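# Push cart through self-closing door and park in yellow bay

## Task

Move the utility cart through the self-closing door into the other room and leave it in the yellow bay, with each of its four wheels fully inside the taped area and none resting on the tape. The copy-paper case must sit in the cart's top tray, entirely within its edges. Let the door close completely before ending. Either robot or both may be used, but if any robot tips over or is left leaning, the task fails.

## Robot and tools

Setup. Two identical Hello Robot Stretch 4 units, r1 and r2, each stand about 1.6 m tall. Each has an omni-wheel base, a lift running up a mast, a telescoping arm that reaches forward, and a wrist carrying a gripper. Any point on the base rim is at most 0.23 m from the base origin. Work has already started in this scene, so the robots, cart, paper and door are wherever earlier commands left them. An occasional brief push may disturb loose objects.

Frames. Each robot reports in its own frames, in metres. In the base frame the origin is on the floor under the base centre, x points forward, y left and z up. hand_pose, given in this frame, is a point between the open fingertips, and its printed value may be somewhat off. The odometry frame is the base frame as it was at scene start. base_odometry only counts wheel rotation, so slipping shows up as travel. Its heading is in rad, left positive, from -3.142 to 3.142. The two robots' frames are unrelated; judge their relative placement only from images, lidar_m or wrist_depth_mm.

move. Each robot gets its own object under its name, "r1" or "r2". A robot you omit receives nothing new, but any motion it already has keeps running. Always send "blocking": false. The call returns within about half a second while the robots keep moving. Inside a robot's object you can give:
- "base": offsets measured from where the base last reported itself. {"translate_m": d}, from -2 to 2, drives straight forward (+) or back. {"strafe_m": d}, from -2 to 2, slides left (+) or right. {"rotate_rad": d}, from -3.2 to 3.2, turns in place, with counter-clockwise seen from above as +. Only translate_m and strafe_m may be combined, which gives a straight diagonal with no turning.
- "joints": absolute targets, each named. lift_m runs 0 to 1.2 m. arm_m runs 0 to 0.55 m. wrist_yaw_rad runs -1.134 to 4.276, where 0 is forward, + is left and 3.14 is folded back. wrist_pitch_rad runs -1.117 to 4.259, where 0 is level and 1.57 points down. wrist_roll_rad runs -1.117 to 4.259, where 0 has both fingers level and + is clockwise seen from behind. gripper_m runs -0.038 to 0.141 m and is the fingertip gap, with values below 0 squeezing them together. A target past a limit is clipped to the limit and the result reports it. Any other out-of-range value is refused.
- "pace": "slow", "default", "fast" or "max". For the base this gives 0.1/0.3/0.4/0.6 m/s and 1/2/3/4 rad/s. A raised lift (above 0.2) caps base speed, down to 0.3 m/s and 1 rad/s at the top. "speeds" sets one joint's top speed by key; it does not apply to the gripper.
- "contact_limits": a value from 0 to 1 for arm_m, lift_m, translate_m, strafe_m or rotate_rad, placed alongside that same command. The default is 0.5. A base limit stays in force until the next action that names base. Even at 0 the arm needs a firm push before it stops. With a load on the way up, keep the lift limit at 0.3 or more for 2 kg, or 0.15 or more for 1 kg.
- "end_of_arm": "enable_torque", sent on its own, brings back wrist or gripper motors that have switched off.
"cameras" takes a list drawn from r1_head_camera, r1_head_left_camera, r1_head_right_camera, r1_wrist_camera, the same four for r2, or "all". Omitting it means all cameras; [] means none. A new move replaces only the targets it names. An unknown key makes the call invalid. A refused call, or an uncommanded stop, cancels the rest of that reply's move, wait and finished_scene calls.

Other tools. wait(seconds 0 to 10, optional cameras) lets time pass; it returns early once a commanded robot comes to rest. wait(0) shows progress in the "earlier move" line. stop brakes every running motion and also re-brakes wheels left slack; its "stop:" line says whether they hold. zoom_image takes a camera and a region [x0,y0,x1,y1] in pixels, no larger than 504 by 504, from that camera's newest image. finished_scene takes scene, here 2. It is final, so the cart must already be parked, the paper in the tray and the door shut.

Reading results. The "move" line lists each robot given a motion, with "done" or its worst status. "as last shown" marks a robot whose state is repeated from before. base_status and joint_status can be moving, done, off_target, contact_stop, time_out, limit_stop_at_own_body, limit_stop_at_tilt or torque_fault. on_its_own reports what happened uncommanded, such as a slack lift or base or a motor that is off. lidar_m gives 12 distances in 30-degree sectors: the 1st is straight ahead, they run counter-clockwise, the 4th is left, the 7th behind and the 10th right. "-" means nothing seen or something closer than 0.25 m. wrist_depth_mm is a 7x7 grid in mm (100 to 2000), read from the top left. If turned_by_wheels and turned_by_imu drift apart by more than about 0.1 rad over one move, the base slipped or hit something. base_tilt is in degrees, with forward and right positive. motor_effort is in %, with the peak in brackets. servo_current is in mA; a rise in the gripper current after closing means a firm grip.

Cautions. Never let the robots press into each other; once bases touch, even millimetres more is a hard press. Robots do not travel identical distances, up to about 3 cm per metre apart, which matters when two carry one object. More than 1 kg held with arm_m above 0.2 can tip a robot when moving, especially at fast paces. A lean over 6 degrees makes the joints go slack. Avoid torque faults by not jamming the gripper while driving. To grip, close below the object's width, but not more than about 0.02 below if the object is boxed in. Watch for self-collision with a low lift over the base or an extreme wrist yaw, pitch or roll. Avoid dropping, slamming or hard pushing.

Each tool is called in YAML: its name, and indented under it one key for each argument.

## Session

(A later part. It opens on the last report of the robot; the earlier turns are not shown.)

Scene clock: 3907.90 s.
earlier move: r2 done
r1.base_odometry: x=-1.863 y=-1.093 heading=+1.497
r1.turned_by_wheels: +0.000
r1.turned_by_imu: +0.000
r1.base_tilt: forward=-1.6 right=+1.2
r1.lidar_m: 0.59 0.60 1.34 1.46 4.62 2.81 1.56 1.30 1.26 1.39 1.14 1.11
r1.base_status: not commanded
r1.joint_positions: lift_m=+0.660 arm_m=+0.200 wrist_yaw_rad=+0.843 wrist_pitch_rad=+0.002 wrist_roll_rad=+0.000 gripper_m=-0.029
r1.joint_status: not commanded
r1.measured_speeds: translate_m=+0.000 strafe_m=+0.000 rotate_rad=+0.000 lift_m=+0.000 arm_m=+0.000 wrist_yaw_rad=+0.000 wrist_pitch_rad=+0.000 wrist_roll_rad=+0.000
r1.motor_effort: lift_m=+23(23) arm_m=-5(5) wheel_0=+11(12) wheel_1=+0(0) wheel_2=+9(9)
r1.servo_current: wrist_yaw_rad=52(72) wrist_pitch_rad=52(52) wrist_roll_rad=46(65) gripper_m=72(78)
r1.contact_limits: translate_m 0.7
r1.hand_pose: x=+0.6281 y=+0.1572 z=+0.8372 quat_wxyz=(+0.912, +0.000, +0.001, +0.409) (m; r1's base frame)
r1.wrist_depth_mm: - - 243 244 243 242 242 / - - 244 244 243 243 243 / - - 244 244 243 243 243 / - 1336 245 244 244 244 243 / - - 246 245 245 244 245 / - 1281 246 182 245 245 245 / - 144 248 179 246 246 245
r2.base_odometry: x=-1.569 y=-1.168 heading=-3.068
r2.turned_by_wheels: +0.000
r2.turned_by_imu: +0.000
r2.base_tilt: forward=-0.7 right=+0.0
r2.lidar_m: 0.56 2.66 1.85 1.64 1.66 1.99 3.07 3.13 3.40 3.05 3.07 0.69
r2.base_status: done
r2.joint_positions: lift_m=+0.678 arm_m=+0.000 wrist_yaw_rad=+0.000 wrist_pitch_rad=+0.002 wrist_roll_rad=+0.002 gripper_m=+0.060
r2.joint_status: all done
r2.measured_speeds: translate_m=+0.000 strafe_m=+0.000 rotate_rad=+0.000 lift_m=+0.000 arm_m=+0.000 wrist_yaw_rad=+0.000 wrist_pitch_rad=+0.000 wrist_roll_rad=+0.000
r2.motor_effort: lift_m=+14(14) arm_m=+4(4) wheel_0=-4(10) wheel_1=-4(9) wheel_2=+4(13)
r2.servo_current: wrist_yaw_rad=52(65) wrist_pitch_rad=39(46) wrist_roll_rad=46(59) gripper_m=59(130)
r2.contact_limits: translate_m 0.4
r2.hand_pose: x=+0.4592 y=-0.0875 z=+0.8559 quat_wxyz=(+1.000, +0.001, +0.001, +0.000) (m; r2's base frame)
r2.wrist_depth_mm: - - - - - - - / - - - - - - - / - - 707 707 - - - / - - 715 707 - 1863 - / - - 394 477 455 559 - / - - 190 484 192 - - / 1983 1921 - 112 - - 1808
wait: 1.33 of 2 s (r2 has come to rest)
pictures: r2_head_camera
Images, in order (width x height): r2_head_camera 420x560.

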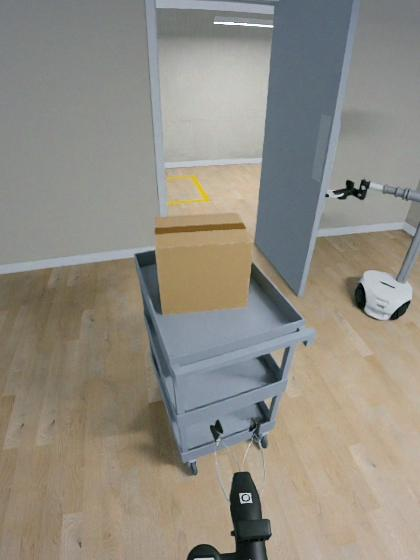

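move:
  blocking: false
  cameras: []
  r2: {"base": {"strafe_m": 0.5, "translate_m": -0.08}, "joints": {"gripper_m": 0.04, "lift_m": 1.05}, "contact_limits": {"strafe_m": 0.4}}

wait:
  seconds: 4
  cameras: ["r2_head_camera"]

Scene clock: 3913.93 s.
move: r2 moving
r1.base_odometry: x=-1.863 y=-1.093 heading=+1.497
r1.turned_by_wheels: +0.000
r1.turned_by_imu: +0.000
r1.base_tilt: forward=-1.6 right=+1.2
r1.lidar_m: 0.54 0.61 1.33 1.45 4.63 2.73 1.53 1.30 1.30 1.36 1.13 1.15
r1.base_status: not commanded
r1.joint_positions: lift_m=+0.660 arm_m=+0.200 wrist_yaw_rad=+0.843 wrist_pitch_rad=+0.002 wrist_roll_rad=+0.000 gripper_m=-0.029
r1.joint_status: not commanded
r1.measured_speeds: translate_m=+0.000 strafe_m=+0.000 rotate_rad=+0.000 lift_m=+0.000 arm_m=+0.000 wrist_yaw_rad=+0.000 wrist_pitch_rad=+0.000 wrist_roll_rad=+0.000
r1.motor_effort: lift_m=+23(23) arm_m=-5(5) wheel_0=+11(11) wheel_1=+0(0) wheel_2=+9(9)
r1.servo_current: wrist_yaw_rad=52(65) wrist_pitch_rad=39(52) wrist_roll_rad=39(65) gripper_m=65(85)
r1.contact_limits: translate_m 0.7
r1.hand_pose: x=+0.6281 y=+0.1572 z=+0.8372 quat_wxyz=(+0.912, +0.000, +0.001, +0.409) (m; r1's base frame)
r1.wrist_depth_mm: - - 243 243 242 243 243 / - - 244 243 243 243 242 / - - 245 244 244 244 244 / - 1336 245 245 245 244 244 / - - 246 245 244 245 244 / - 1255 246 182 245 246 244 / - 144 247 178 246 246 246
r2.base_odometry: x=-1.561 y=-1.200 heading=-3.068
r2.turned_by_wheels: +0.000
r2.turned_by_imu: +0.001
r2.base_tilt: forward=-0.7 right=+0.0
r2.lidar_m: 0.59 2.67 1.82 1.61 1.62 1.93 3.10 3.14 3.42 3.08 3.12 0.68
r2.base_status: translate_m moving; strafe_m moving
r2.joint_positions: lift_m=+0.716 arm_m=+0.000 wrist_yaw_rad=+0.000 wrist_pitch_rad=+0.002 wrist_roll_rad=+0.002 gripper_m=+0.044
r2.joint_status: lift_m moving; gripper_m moving
r2.measured_speeds: translate_m=-0.019 strafe_m=+0.130 rotate_rad=-0.007 lift_m=+0.146 arm_m=+0.000 wrist_yaw_rad=+0.000 wrist_pitch_rad=+0.000 wrist_roll_rad=+0.000
r2.motor_effort: lift_m=+22(25) arm_m=+4(4) wheel_0=-12(12) wheel_1=+10(12) wheel_2=+5(8)
r2.servo_current: wrist_yaw_rad=39(46) wrist_pitch_rad=33(39) wrist_roll_rad=59(59) gripper_m=85(98)
r2.contact_limits: strafe_m 0.4
r2.hand_pose: x=+0.4592 y=-0.0875 z=+0.8933 quat_wxyz=(+1.000, +0.001, +0.001, +0.000) (m; r2's base frame)
r2.wrist_depth_mm: - - - - - - - / - - - - - - - / - - 715 715 - - - / - - 707 715 - 1921 - / - - 707 430 455 559 - / - - 194 480 190 - - / - 1983 820 112 - 1921 1983
pictures: none
No camera images: "cameras" was empty.

Scene clock: 3916.53 s.
earlier move: r2 done
r1.base_odometry: x=-1.863 y=-1.093 heading=+1.497
r1.turned_by_wheels: +0.000
r1.turned_by_imu: +0.000
r1.base_tilt: forward=-1.6 right=+1.3
r1.lidar_m: 0.60 0.60 1.33 1.43 4.63 2.75 1.55 1.28 1.28 1.36 1.14 1.14
r1.base_status: not commanded
r1.joint_positions: lift_m=+0.660 arm_m=+0.200 wrist_yaw_rad=+0.843 wrist_pitch_rad=+0.002 wrist_roll_rad=+0.000 gripper_m=-0.029
r1.joint_status: not commanded
r1.measured_speeds: translate_m=+0.000 strafe_m=+0.000 rotate_rad=+0.000 lift_m=+0.000 arm_m=+0.000 wrist_yaw_rad=+0.000 wrist_pitch_rad=+0.000 wrist_roll_rad=+0.000
r1.motor_effort: lift_m=+23(23) arm_m=-5(5) wheel_0=+11(11) wheel_1=+0(0) wheel_2=+9(9)
r1.servo_current: wrist_yaw_rad=39(72) wrist_pitch_rad=46(52) wrist_roll_rad=46(72) gripper_m=72(85)
r1.contact_limits: translate_m 0.7
r1.hand_pose: x=+0.6281 y=+0.1572 z=+0.8372 quat_wxyz=(+0.912, +0.000, +0.001, +0.409) (m; r1's base frame)
r1.wrist_depth_mm: - - 243 242 243 242 242 / - - 244 244 243 243 243 / - - 244 244 244 243 243 / - 1366 245 244 245 244 244 / - - 246 245 245 244 245 / - 1255 245 182 246 246 245 / - 144 247 179 247 245 245
r2.base_odometry: x=-1.452 y=-1.660 heading=-3.068
r2.turned_by_wheels: +0.000
r2.turned_by_imu: +0.000
r2.base_tilt: forward=-0.7 right=+0.1
r2.lidar_m: 1.12 2.07 1.27 1.13 1.16 1.37 2.77 3.13 3.76 3.53 1.11 0.79
r2.base_status: done
r2.joint_positions: lift_m=+1.050 arm_m=+0.000 wrist_yaw_rad=+0.000 wrist_pitch_rad=+0.002 wrist_roll_rad=+0.002 gripper_m=+0.040
r2.joint_status: all done
r2.measured_speeds: translate_m=+0.000 strafe_m=+0.000 rotate_rad=+0.000 lift_m=+0.000 arm_m=+0.000 wrist_yaw_rad=+0.000 wrist_pitch_rad=+0.000 wrist_roll_rad=+0.000
r2.motor_effort: lift_m=+21(27) arm_m=+4(4) wheel_0=-3(14) wheel_1=+3(12) wheel_2=+4(8)
r2.servo_current: wrist_yaw_rad=39(65) wrist_pitch_rad=39(52) wrist_roll_rad=39(65) gripper_m=52(98)
r2.contact_limits: strafe_m 0.4
r2.hand_pose: x=+0.4592 y=-0.0875 z=+1.2273 quat_wxyz=(+1.000, +0.001, +0.001, +0.000) (m; r2's base frame)
r2.wrist_depth_mm: - - - - - - - / - - - - - - - / - - - - - - - / - - - - - - - / - - - - - - 1756 / - - 197 - 191 778 798 / - - - 112 - 788 788
wait: 2.60 of 4 s (r2 has come to rest)
pictures: r2_head_camera
Images, in order (width x height): r2_head_camera 420x560.

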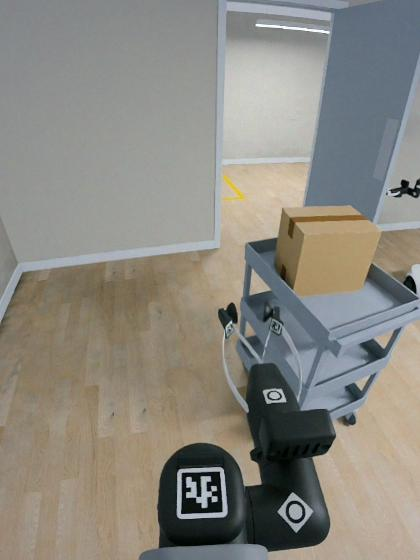

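move:
  blocking: false
  cameras: []
  r2: {"base": {"rotate_rad": -2.922}, "joints": {"wrist_roll_rad": 1.568, "wrist_pitch_rad": 1.57, "gripper_m": 0.07}, "contact_limits": {"rotate_rad": 0.4}}

wait:
  seconds: 5
  cameras: ["r2_head_camera"]

Scene clock: 3922.07 s.
move: r2 moving
r1.base_odometry: x=-1.863 y=-1.093 heading=+1.497
r1.turned_by_wheels: +0.000
r1.turned_by_imu: +0.000
r1.base_tilt: forward=-1.6 right=+1.2
r1.lidar_m: 0.61 0.61 1.34 1.46 4.62 2.75 1.52 1.30 1.30 1.35 1.14 1.12
r1.base_status: not commanded
r1.joint_positions: lift_m=+0.660 arm_m=+0.200 wrist_yaw_rad=+0.843 wrist_pitch_rad=+0.002 wrist_roll_rad=+0.000 gripper_m=-0.029
r1.joint_status: not commanded
r1.measured_speeds: translate_m=+0.000 strafe_m=+0.000 rotate_rad=+0.000 lift_m=+0.000 arm_m=+0.000 wrist_yaw_rad=+0.000 wrist_pitch_rad=+0.000 wrist_roll_rad=+0.000
r1.motor_effort: lift_m=+23(23) arm_m=-5(5) wheel_0=+11(11) wheel_1=+0(0) wheel_2=+9(9)
r1.servo_current: wrist_yaw_rad=39(78) wrist_pitch_rad=46(46) wrist_roll_rad=59(59) gripper_m=65(78)
r1.contact_limits: translate_m 0.7
r1.hand_pose: x=+0.6281 y=+0.1572 z=+0.8372 quat_wxyz=(+0.912, +0.000, +0.001, +0.409) (m; r1's base frame)
r1.wrist_depth_mm: - - 243 243 243 242 242 / - - 243 244 243 243 242 / - - 244 244 244 244 244 / - 1336 246 244 245 244 244 / - - 246 246 245 245 245 / - 1255 246 182 245 245 245 / - 144 247 179 246 245 246
r2.base_odometry: x=-1.452 y=-1.660 heading=+3.032
r2.turned_by_wheels: -0.183
r2.turned_by_imu: -0.177
r2.base_tilt: forward=-0.7 right=+0.0
r2.lidar_m: 0.87 2.64 1.42 1.14 1.13 1.26 2.01 3.10 3.42 3.58 3.54 0.80
r2.base_status: rotate_rad moving
r2.joint_positions: lift_m=+1.050 arm_m=+0.000 wrist_yaw_rad=+0.000 wrist_pitch_rad=+0.581 wrist_roll_rad=+0.588 gripper_m=+0.059
r2.joint_status: wrist_pitch_rad moving; wrist_roll_rad moving; gripper_m moving
r2.measured_speeds: translate_m=+0.000 strafe_m=-0.002 rotate_rad=-0.705 lift_m=+0.000 arm_m=+0.000 wrist_yaw_rad=+0.000 wrist_pitch_rad=+1.819 wrist_roll_rad=+1.820
r2.motor_effort: lift_m=+21(22) arm_m=+4(4) wheel_0=+4(9) wheel_1=+8(9) wheel_2=+10(10)
r2.servo_current: wrist_yaw_rad=33(52) wrist_pitch_rad=65(91) wrist_roll_rad=72(98) gripper_m=72(111)
r2.contact_limits: rotate_rad 0.4
r2.hand_pose: x=+0.4119 y=-0.0875 z=+1.0695 quat_wxyz=(+0.917, +0.278, +0.274, -0.083) (m; r2's base frame)
r2.wrist_depth_mm: - - - - 854 - - / - - - 878 891 - - / - - - 1042 904 - 1708 / - - - - - - 1464 / - - - - 227 831 1281 / - - 195 1756 192 1025 1205 / - - 1808 112 - 1182 1098
pictures: none
No camera images: "cameras" was empty.

Scene clock: 3924.87 s.
earlier move: r2 done
r1.base_odometry: x=-1.863 y=-1.093 heading=+1.497
r1.turned_by_wheels: +0.000
r1.turned_by_imu: +0.000
r1.base_tilt: forward=-1.6 right=+1.3
r1.lidar_m: 0.56 0.61 1.35 1.45 4.62 2.78 1.52 1.29 1.28 1.36 1.15 1.13
r1.base_status: not commanded
r1.joint_positions: lift_m=+0.660 arm_m=+0.200 wrist_yaw_rad=+0.843 wrist_pitch_rad=+0.002 wrist_roll_rad=+0.000 gripper_m=-0.029
r1.joint_status: not commanded
r1.measured_speeds: translate_m=+0.000 strafe_m=+0.000 rotate_rad=+0.000 lift_m=+0.000 arm_m=+0.000 wrist_yaw_rad=+0.000 wrist_pitch_rad=+0.000 wrist_roll_rad=+0.000
r1.motor_effort: lift_m=+23(23) arm_m=-5(5) wheel_0=+11(12) wheel_1=+0(0) wheel_2=+9(9)
r1.servo_current: wrist_yaw_rad=59(78) wrist_pitch_rad=46(52) wrist_roll_rad=46(65) gripper_m=72(78)
r1.contact_limits: translate_m 0.7
r1.hand_pose: x=+0.6281 y=+0.1572 z=+0.8372 quat_wxyz=(+0.912, +0.000, +0.001, +0.409) (m; r1's base frame)
r1.wrist_depth_mm: - - 244 243 242 242 242 / - - 244 243 243 243 242 / - - 245 244 243 243 243 / - 1336 246 245 244 244 244 / - - 246 245 244 244 244 / - 1255 246 182 246 245 245 / - 144 247 179 246 245 245
r2.base_odometry: x=-1.452 y=-1.660 heading=+0.294
r2.turned_by_wheels: -2.738
r2.turned_by_imu: -2.664
r2.base_tilt: forward=-0.7 right=+0.0
r2.lidar_m: 3.11 3.27 3.65 3.55 0.80 0.82 2.65 1.57 1.17 1.14 1.22 1.70
r2.base_status: done
r2.joint_positions: lift_m=+1.050 arm_m=+0.000 wrist_yaw_rad=+0.000 wrist_pitch_rad=+1.566 wrist_roll_rad=+1.566 gripper_m=+0.070
r2.joint_status: all done
r2.measured_speeds: translate_m=+0.000 strafe_m=+0.000 rotate_rad=+0.000 lift_m=+0.000 arm_m=+0.000 wrist_yaw_rad=+0.000 wrist_pitch_rad=+0.000 wrist_roll_rad=+0.000
r2.motor_effort: lift_m=+21(22) arm_m=+4(4) wheel_0=+3(12) wheel_1=+3(11) wheel_2=+6(11)
r2.servo_current: wrist_yaw_rad=52(59) wrist_pitch_rad=46(124) wrist_roll_rad=59(98) gripper_m=52(111)
r2.contact_limits: rotate_rad 0.4
r2.hand_pose: x=+0.1721 y=-0.0874 z=+0.9395 quat_wxyz=(+0.502, +0.500, +0.500, -0.498) (m; r2's base frame)
r2.wrist_depth_mm: 1182 1182 1182 1182 1160 1182 1160 / 1205 1205 1205 1182 1182 1182 1160 / 1182 1205 1182 1182 1182 1182 1160 / 1160 1205 1182 1182 960 1182 1182 / 1229 1205 1205 976 960 1160 382 / 1182 1205 193 1182 190 1182 1182 / 1229 1229 1205 112 1182 1205 1182
wait: 2.80 of 5 s (r2 has come to rest)
pictures: r2_head_camera
Images, in order (width x height): r2_head_camera 420x560.

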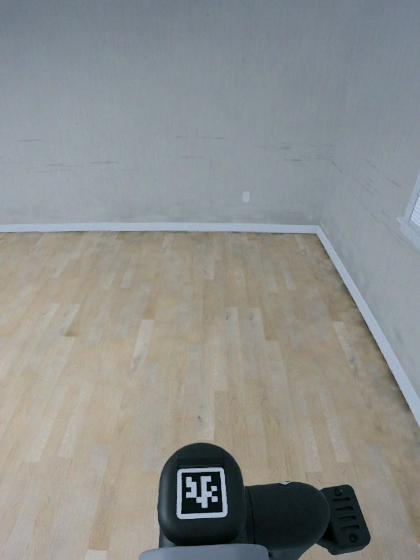

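move:
  blocking: false
  cameras: []
  r2: {"base": {"translate_m": -1.7}, "contact_limits": {"translate_m": 0.4}}

wait:
  seconds: 8
  cameras: ["r2_head_camera", "r2_head_left_camera"]

Scene clock: 3940.60 s.
move: r2 moving
r1.base_odometry: x=-1.863 y=-1.093 heading=+1.497
r1.turned_by_wheels: +0.000
r1.turned_by_imu: +0.000
r1.base_tilt: forward=-1.6 right=+1.3
r1.lidar_m: 0.58 0.58 1.33 1.45 4.62 2.82 1.51 1.30 1.28 1.36 1.15 1.14
r1.base_status: not commanded
r1.joint_positions: lift_m=+0.660 arm_m=+0.200 wrist_yaw_rad=+0.843 wrist_pitch_rad=+0.002 wrist_roll_rad=+0.000 gripper_m=-0.029
r1.joint_status: not commanded
r1.measured_speeds: translate_m=+0.000 strafe_m=+0.000 rotate_rad=+0.000 lift_m=+0.000 arm_m=+0.000 wrist_yaw_rad=+0.000 wrist_pitch_rad=+0.000 wrist_roll_rad=+0.000
r1.motor_effort: lift_m=+23(23) arm_m=-5(5) wheel_0=+11(11) wheel_1=+0(0) wheel_2=+9(9)
r1.servo_current: wrist_yaw_rad=52(65) wrist_pitch_rad=46(46) wrist_roll_rad=46(52) gripper_m=72(78)
r1.contact_limits: translate_m 0.7
r1.hand_pose: x=+0.6281 y=+0.1572 z=+0.8372 quat_wxyz=(+0.912, +0.000, +0.001, +0.409) (m; r1's base frame)
r1.wrist_depth_mm: - - 243 243 243 243 241 / - - 244 243 244 243 243 / - - 245 243 244 244 243 / - 1336 245 244 245 244 244 / - - 246 245 245 245 244 / - 1281 246 182 246 245 245 / - 144 247 179 246 246 245
r2.base_odometry: x=-1.482 y=-1.669 heading=+0.294
r2.turned_by_wheels: +0.000
r2.turned_by_imu: +0.000
r2.base_tilt: forward=-0.7 right=+0.1
r2.lidar_m: 3.13 3.34 3.64 3.55 0.77 0.79 2.61 1.59 1.18 1.14 1.22 1.69
r2.base_status: translate_m moving
r2.joint_positions: lift_m=+1.050 arm_m=+0.000 wrist_yaw_rad=+0.000 wrist_pitch_rad=+1.566 wrist_roll_rad=+1.566 gripper_m=+0.070
r2.joint_status: not commanded
r2.measured_speeds: translate_m=-0.121 strafe_m=+0.001 rotate_rad=+0.001 lift_m=+0.000 arm_m=+0.000 wrist_yaw_rad=+0.000 wrist_pitch_rad=+0.000 wrist_roll_rad=+0.000
r2.motor_effort: lift_m=+21(21) arm_m=+4(4) wheel_0=-6(8) wheel_1=-8(8) wheel_2=+12(14)
r2.servo_current: wrist_yaw_rad=46(52) wrist_pitch_rad=46(52) wrist_roll_rad=59(65) gripper_m=39(52)
r2.contact_limits: translate_m 0.4
r2.hand_pose: x=+0.1721 y=-0.0874 z=+0.9395 quat_wxyz=(+0.502, +0.500, +0.500, -0.498) (m; r2's base frame)
r2.wrist_depth_mm: 1182 1182 1182 1182 1160 1160 1160 / 1205 1160 1182 1205 1160 1160 1138 / 1205 1205 1182 1205 1182 1160 1160 / 1160 1229 1205 1182 946 1182 1182 / 1182 1182 1205 976 976 1182 382 / 1229 1205 191 1182 189 1182 1160 / 1229 1160 1182 112 1182 1160 1205
pictures: none
No camera images: "cameras" was empty.

Scene clock: 3947.23 s.
earlier move: r2 done
r1.base_odometry: x=-1.863 y=-1.093 heading=+1.497
r1.turned_by_wheels: +0.000
r1.turned_by_imu: +0.000
r1.base_tilt: forward=-1.6 right=+1.2
r1.lidar_m: 0.56 0.59 1.33 1.45 4.62 2.81 1.51 1.30 1.29 1.38 1.15 1.13
r1.base_status: not commanded
r1.joint_positions: lift_m=+0.660 arm_m=+0.200 wrist_yaw_rad=+0.843 wrist_pitch_rad=+0.002 wrist_roll_rad=+0.000 gripper_m=-0.029
r1.joint_status: not commanded
r1.measured_speeds: translate_m=+0.000 strafe_m=+0.000 rotate_rad=+0.000 lift_m=+0.000 arm_m=+0.000 wrist_yaw_rad=+0.000 wrist_pitch_rad=+0.000 wrist_roll_rad=+0.000
r1.motor_effort: lift_m=+23(23) arm_m=-5(5) wheel_0=+11(12) wheel_1=+0(1) wheel_2=+9(9)
r1.servo_current: wrist_yaw_rad=46(78) wrist_pitch_rad=46(52) wrist_roll_rad=46(65) gripper_m=78(85)
r1.contact_limits: translate_m 0.7
r1.hand_pose: x=+0.6281 y=+0.1572 z=+0.8372 quat_wxyz=(+0.912, +0.000, +0.001, +0.409) (m; r1's base frame)
r1.wrist_depth_mm: - - 244 243 243 243 242 / - - 244 243 243 243 243 / - - 245 244 245 244 244 / - 1336 245 244 244 245 244 / - - 246 245 245 245 244 / - 1255 246 182 245 245 246 / - 144 247 179 246 245 245
r2.base_odometry: x=-3.079 y=-2.153 heading=+0.294
r2.turned_by_wheels: +0.000
r2.turned_by_imu: -0.001
r2.base_tilt: forward=-0.6 right=+0.1
r2.lidar_m: 4.79 0.74 0.70 1.71 1.79 0.98 0.95 1.01 1.06 1.04 1.10 1.62
r2.base_status: done
r2.joint_positions: lift_m=+1.050 arm_m=+0.000 wrist_yaw_rad=+0.000 wrist_pitch_rad=+1.566 wrist_roll_rad=+1.566 gripper_m=+0.070
r2.joint_status: not commanded
r2.measured_speeds: translate_m=+0.000 strafe_m=+0.000 rotate_rad=+0.000 lift_m=+0.000 arm_m=+0.000 wrist_yaw_rad=+0.000 wrist_pitch_rad=+0.000 wrist_roll_rad=+0.000
r2.motor_effort: lift_m=+21(21) arm_m=+4(4) wheel_0=-4(11) wheel_1=-4(9) wheel_2=+4(14)
r2.servo_current: wrist_yaw_rad=39(59) wrist_pitch_rad=46(52) wrist_roll_rad=39(65) gripper_m=59(59)
r2.contact_limits: translate_m 0.4
r2.hand_pose: x=+0.1721 y=-0.0874 z=+0.9396 quat_wxyz=(+0.502, +0.500, +0.500, -0.498) (m; r2's base frame)
r2.wrist_depth_mm: 1182 1182 1160 1182 1160 1160 1160 / 1182 1182 1160 1205 1160 1182 1182 / 1205 1205 1205 1182 1205 1182 1182 / 1205 1160 1182 1182 960 1160 1160 / 1205 1182 1205 976 960 1182 364 / 1229 1205 192 1229 190 1229 1160 / 1229 1205 1205 112 1182 1182 1182
wait: 6.63 of 8 s (r2 has come to rest)
pictures: r2_head_camera, r2_head_left_camera
Images, in order (width x height): r2_head_camera 420x560, r2_head_left_camera 420x672.

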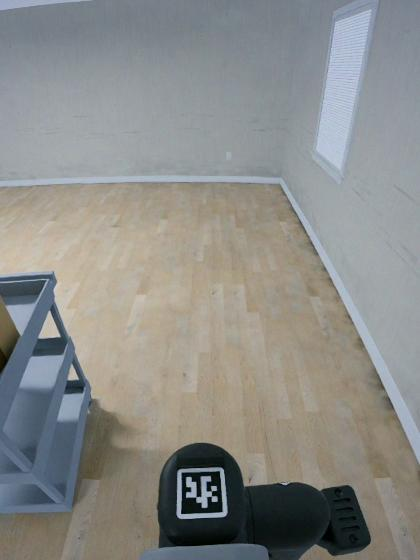

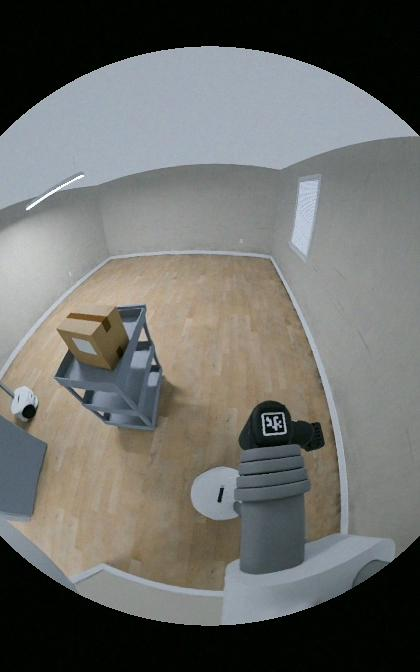

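move:
  blocking: false
  cameras: []
  r2: {"base": {"strafe_m": 0.85}, "contact_limits": {"strafe_m": 0.4}}

wait:
  seconds: 6
  cameras: ["r2_head_camera", "r2_head_left_camera", "r2_wrist_camera"]

Scene clock: 3969.00 s.
move: r2 moving
r1.base_odometry: x=-1.863 y=-1.093 heading=+1.497
r1.turned_by_wheels: +0.000
r1.turned_by_imu: +0.000
r1.base_tilt: forward=-1.6 right=+1.3
r1.lidar_m: 0.58 0.59 1.34 1.43 4.62 2.78 1.53 1.28 1.30 1.35 1.14 1.14
r1.base_status: not commanded
r1.joint_positions: lift_m=+0.660 arm_m=+0.200 wrist_yaw_rad=+0.843 wrist_pitch_rad=+0.002 wrist_roll_rad=+0.000 gripper_m=-0.029
r1.joint_status: not commanded
r1.measured_speeds: translate_m=+0.000 strafe_m=+0.000 rotate_rad=+0.000 lift_m=+0.000 arm_m=+0.000 wrist_yaw_rad=+0.000 wrist_pitch_rad=+0.000 wrist_roll_rad=+0.000
r1.motor_effort: lift_m=+23(23) arm_m=-5(5) wheel_0=+11(11) wheel_1=+0(0) wheel_2=+9(9)
r1.servo_current: wrist_yaw_rad=46(72) wrist_pitch_rad=46(46) wrist_roll_rad=39(52) gripper_m=72(72)
r1.contact_limits: translate_m 0.7
r1.hand_pose: x=+0.6281 y=+0.1572 z=+0.8372 quat_wxyz=(+0.912, +0.000, +0.001, +0.409) (m; r1's base frame)
r1.wrist_depth_mm: - - 243 243 243 242 242 / - - 243 243 243 243 243 / - - 245 244 244 243 243 / - 1308 245 244 244 244 244 / - - 246 245 246 245 245 / - 1255 246 182 246 245 245 / - 144 246 178 246 246 245
r2.base_odometry: x=-3.089 y=-2.118 heading=+0.294
r2.turned_by_wheels: +0.000
r2.turned_by_imu: +0.000
r2.base_tilt: forward=-0.7 right=+0.1
r2.lidar_m: 4.79 0.69 0.64 1.67 1.76 0.99 0.95 1.01 1.09 1.07 1.14 1.65
r2.base_status: strafe_m moving
r2.joint_positions: lift_m=+1.050 arm_m=+0.000 wrist_yaw_rad=+0.000 wrist_pitch_rad=+1.566 wrist_roll_rad=+1.566 gripper_m=+0.070
r2.joint_status: not commanded
r2.measured_speeds: translate_m=+0.000 strafe_m=+0.141 rotate_rad=-0.001 lift_m=+0.000 arm_m=+0.000 wrist_yaw_rad=+0.000 wrist_pitch_rad=+0.000 wrist_roll_rad=+0.000
r2.motor_effort: lift_m=+21(21) arm_m=+3(4) wheel_0=-8(11) wheel_1=+10(12) wheel_2=+0(4)
r2.servo_current: wrist_yaw_rad=46(52) wrist_pitch_rad=46(46) wrist_roll_rad=39(59) gripper_m=52(59)
r2.contact_limits: strafe_m 0.4
r2.hand_pose: x=+0.1721 y=-0.0874 z=+0.9396 quat_wxyz=(+0.502, +0.500, +0.500, -0.498) (m; r2's base frame)
r2.wrist_depth_mm: 1205 1160 1205 1182 1160 1160 1160 / 1205 1182 1182 1182 1182 1205 1182 / 1182 1205 1229 1182 1182 1182 1160 / 1229 1182 1205 1182 976 1160 1138 / 1182 1205 1182 946 960 1182 1182 / 1205 1182 191 1182 190 1205 1160 / 1229 1205 1205 112 1160 1205 1182
pictures: none
No camera images: "cameras" was empty.

Scene clock: 3972.67 s.
earlier move: r2 done
r1.base_odometry: x=-1.863 y=-1.093 heading=+1.497
r1.turned_by_wheels: +0.000
r1.turned_by_imu: +0.000
r1.base_tilt: forward=-1.5 right=+1.2
r1.lidar_m: 0.58 0.61 1.33 1.42 4.65 2.78 1.54 1.30 1.30 1.34 1.14 1.13
r1.base_status: not commanded
r1.joint_positions: lift_m=+0.660 arm_m=+0.200 wrist_yaw_rad=+0.843 wrist_pitch_rad=+0.002 wrist_roll_rad=+0.000 gripper_m=-0.029
r1.joint_status: not commanded
r1.measured_speeds: translate_m=+0.000 strafe_m=+0.000 rotate_rad=+0.000 lift_m=+0.000 arm_m=+0.000 wrist_yaw_rad=+0.000 wrist_pitch_rad=+0.000 wrist_roll_rad=+0.000
r1.motor_effort: lift_m=+23(23) arm_m=-5(6) wheel_0=+10(11) wheel_1=+0(1) wheel_2=+9(9)
r1.servo_current: wrist_yaw_rad=39(72) wrist_pitch_rad=46(52) wrist_roll_rad=59(65) gripper_m=65(78)
r1.contact_limits: translate_m 0.7
r1.hand_pose: x=+0.6281 y=+0.1572 z=+0.8372 quat_wxyz=(+0.912, +0.000, +0.001, +0.409) (m; r1's base frame)
r1.wrist_depth_mm: - - 243 243 243 243 242 / - - 244 244 243 243 243 / - - 245 244 245 243 243 / - 1336 245 244 244 244 244 / - - 246 245 246 244 245 / - 1255 246 182 245 245 244 / - 144 247 179 246 245 245
r2.base_odometry: x=-3.325 y=-1.340 heading=+0.294
r2.turned_by_wheels: +0.000
r2.turned_by_imu: +0.001
r2.base_tilt: forward=-0.7 right=+0.0
r2.lidar_m: 0.40 0.42 1.34 0.87 0.89 1.37 0.90 0.95 1.40 1.87 1.99 0.43
r2.base_status: done
r2.joint_positions: lift_m=+1.050 arm_m=+0.000 wrist_yaw_rad=+0.000 wrist_pitch_rad=+1.566 wrist_roll_rad=+1.566 gripper_m=+0.070
r2.joint_status: not commanded
r2.measured_speeds: translate_m=+0.000 strafe_m=+0.000 rotate_rad=+0.000 lift_m=+0.000 arm_m=+0.000 wrist_yaw_rad=+0.000 wrist_pitch_rad=+0.000 wrist_roll_rad=+0.000
r2.motor_effort: lift_m=+21(21) arm_m=+4(4) wheel_0=-1(14) wheel_1=+2(13) wheel_2=+0(4)
r2.servo_current: wrist_yaw_rad=46(59) wrist_pitch_rad=39(52) wrist_roll_rad=39(59) gripper_m=46(59)
r2.contact_limits: strafe_m 0.4
r2.hand_pose: x=+0.1721 y=-0.0874 z=+0.9396 quat_wxyz=(+0.502, +0.500, +0.500, -0.498) (m; r2's base frame)
r2.wrist_depth_mm: 1205 1182 1182 1160 1182 1182 1160 / 418 1182 1182 1182 1182 1182 1160 / - - 1182 1182 1160 1160 1160 / - - 1182 1182 960 1160 1160 / - - 1205 976 960 1182 1160 / - - 190 1205 189 1182 1160 / - 155 1205 112 1205 1182 1160
wait: 3.67 of 6 s (r2 has come to rest)
pictures: r2_head_camera, r2_head_left_camera, r2_wrist_camera
Images, in order (width x height): r2_head_camera 420x560, r2_head_left_camera 420x672, r2_wrist_camera 616x392.

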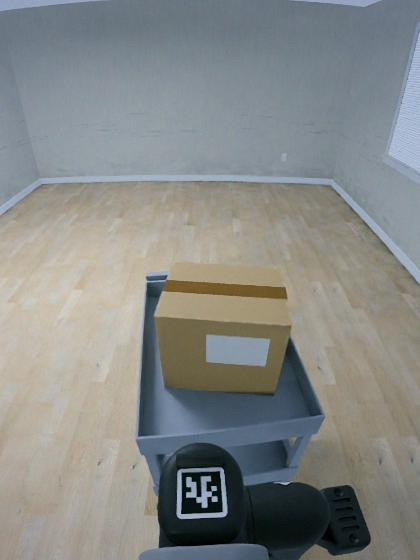

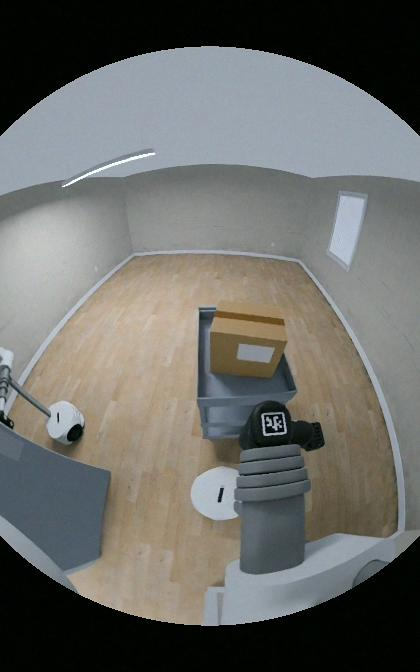

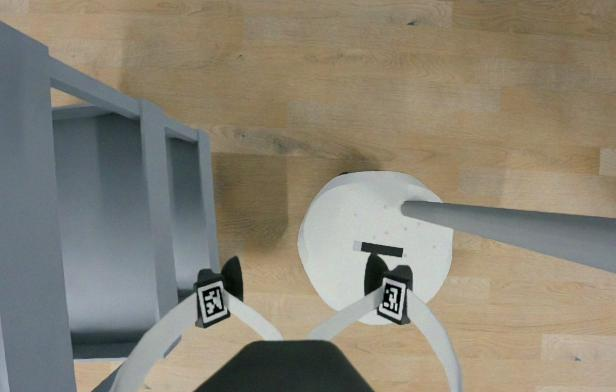

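zoom_image:
  camera: "r2_head_camera"
  region: [110, 250, 360, 500]

Scaled by 2.016 from the camera's 420x560 image, which has a finer 1200x1600 frame.

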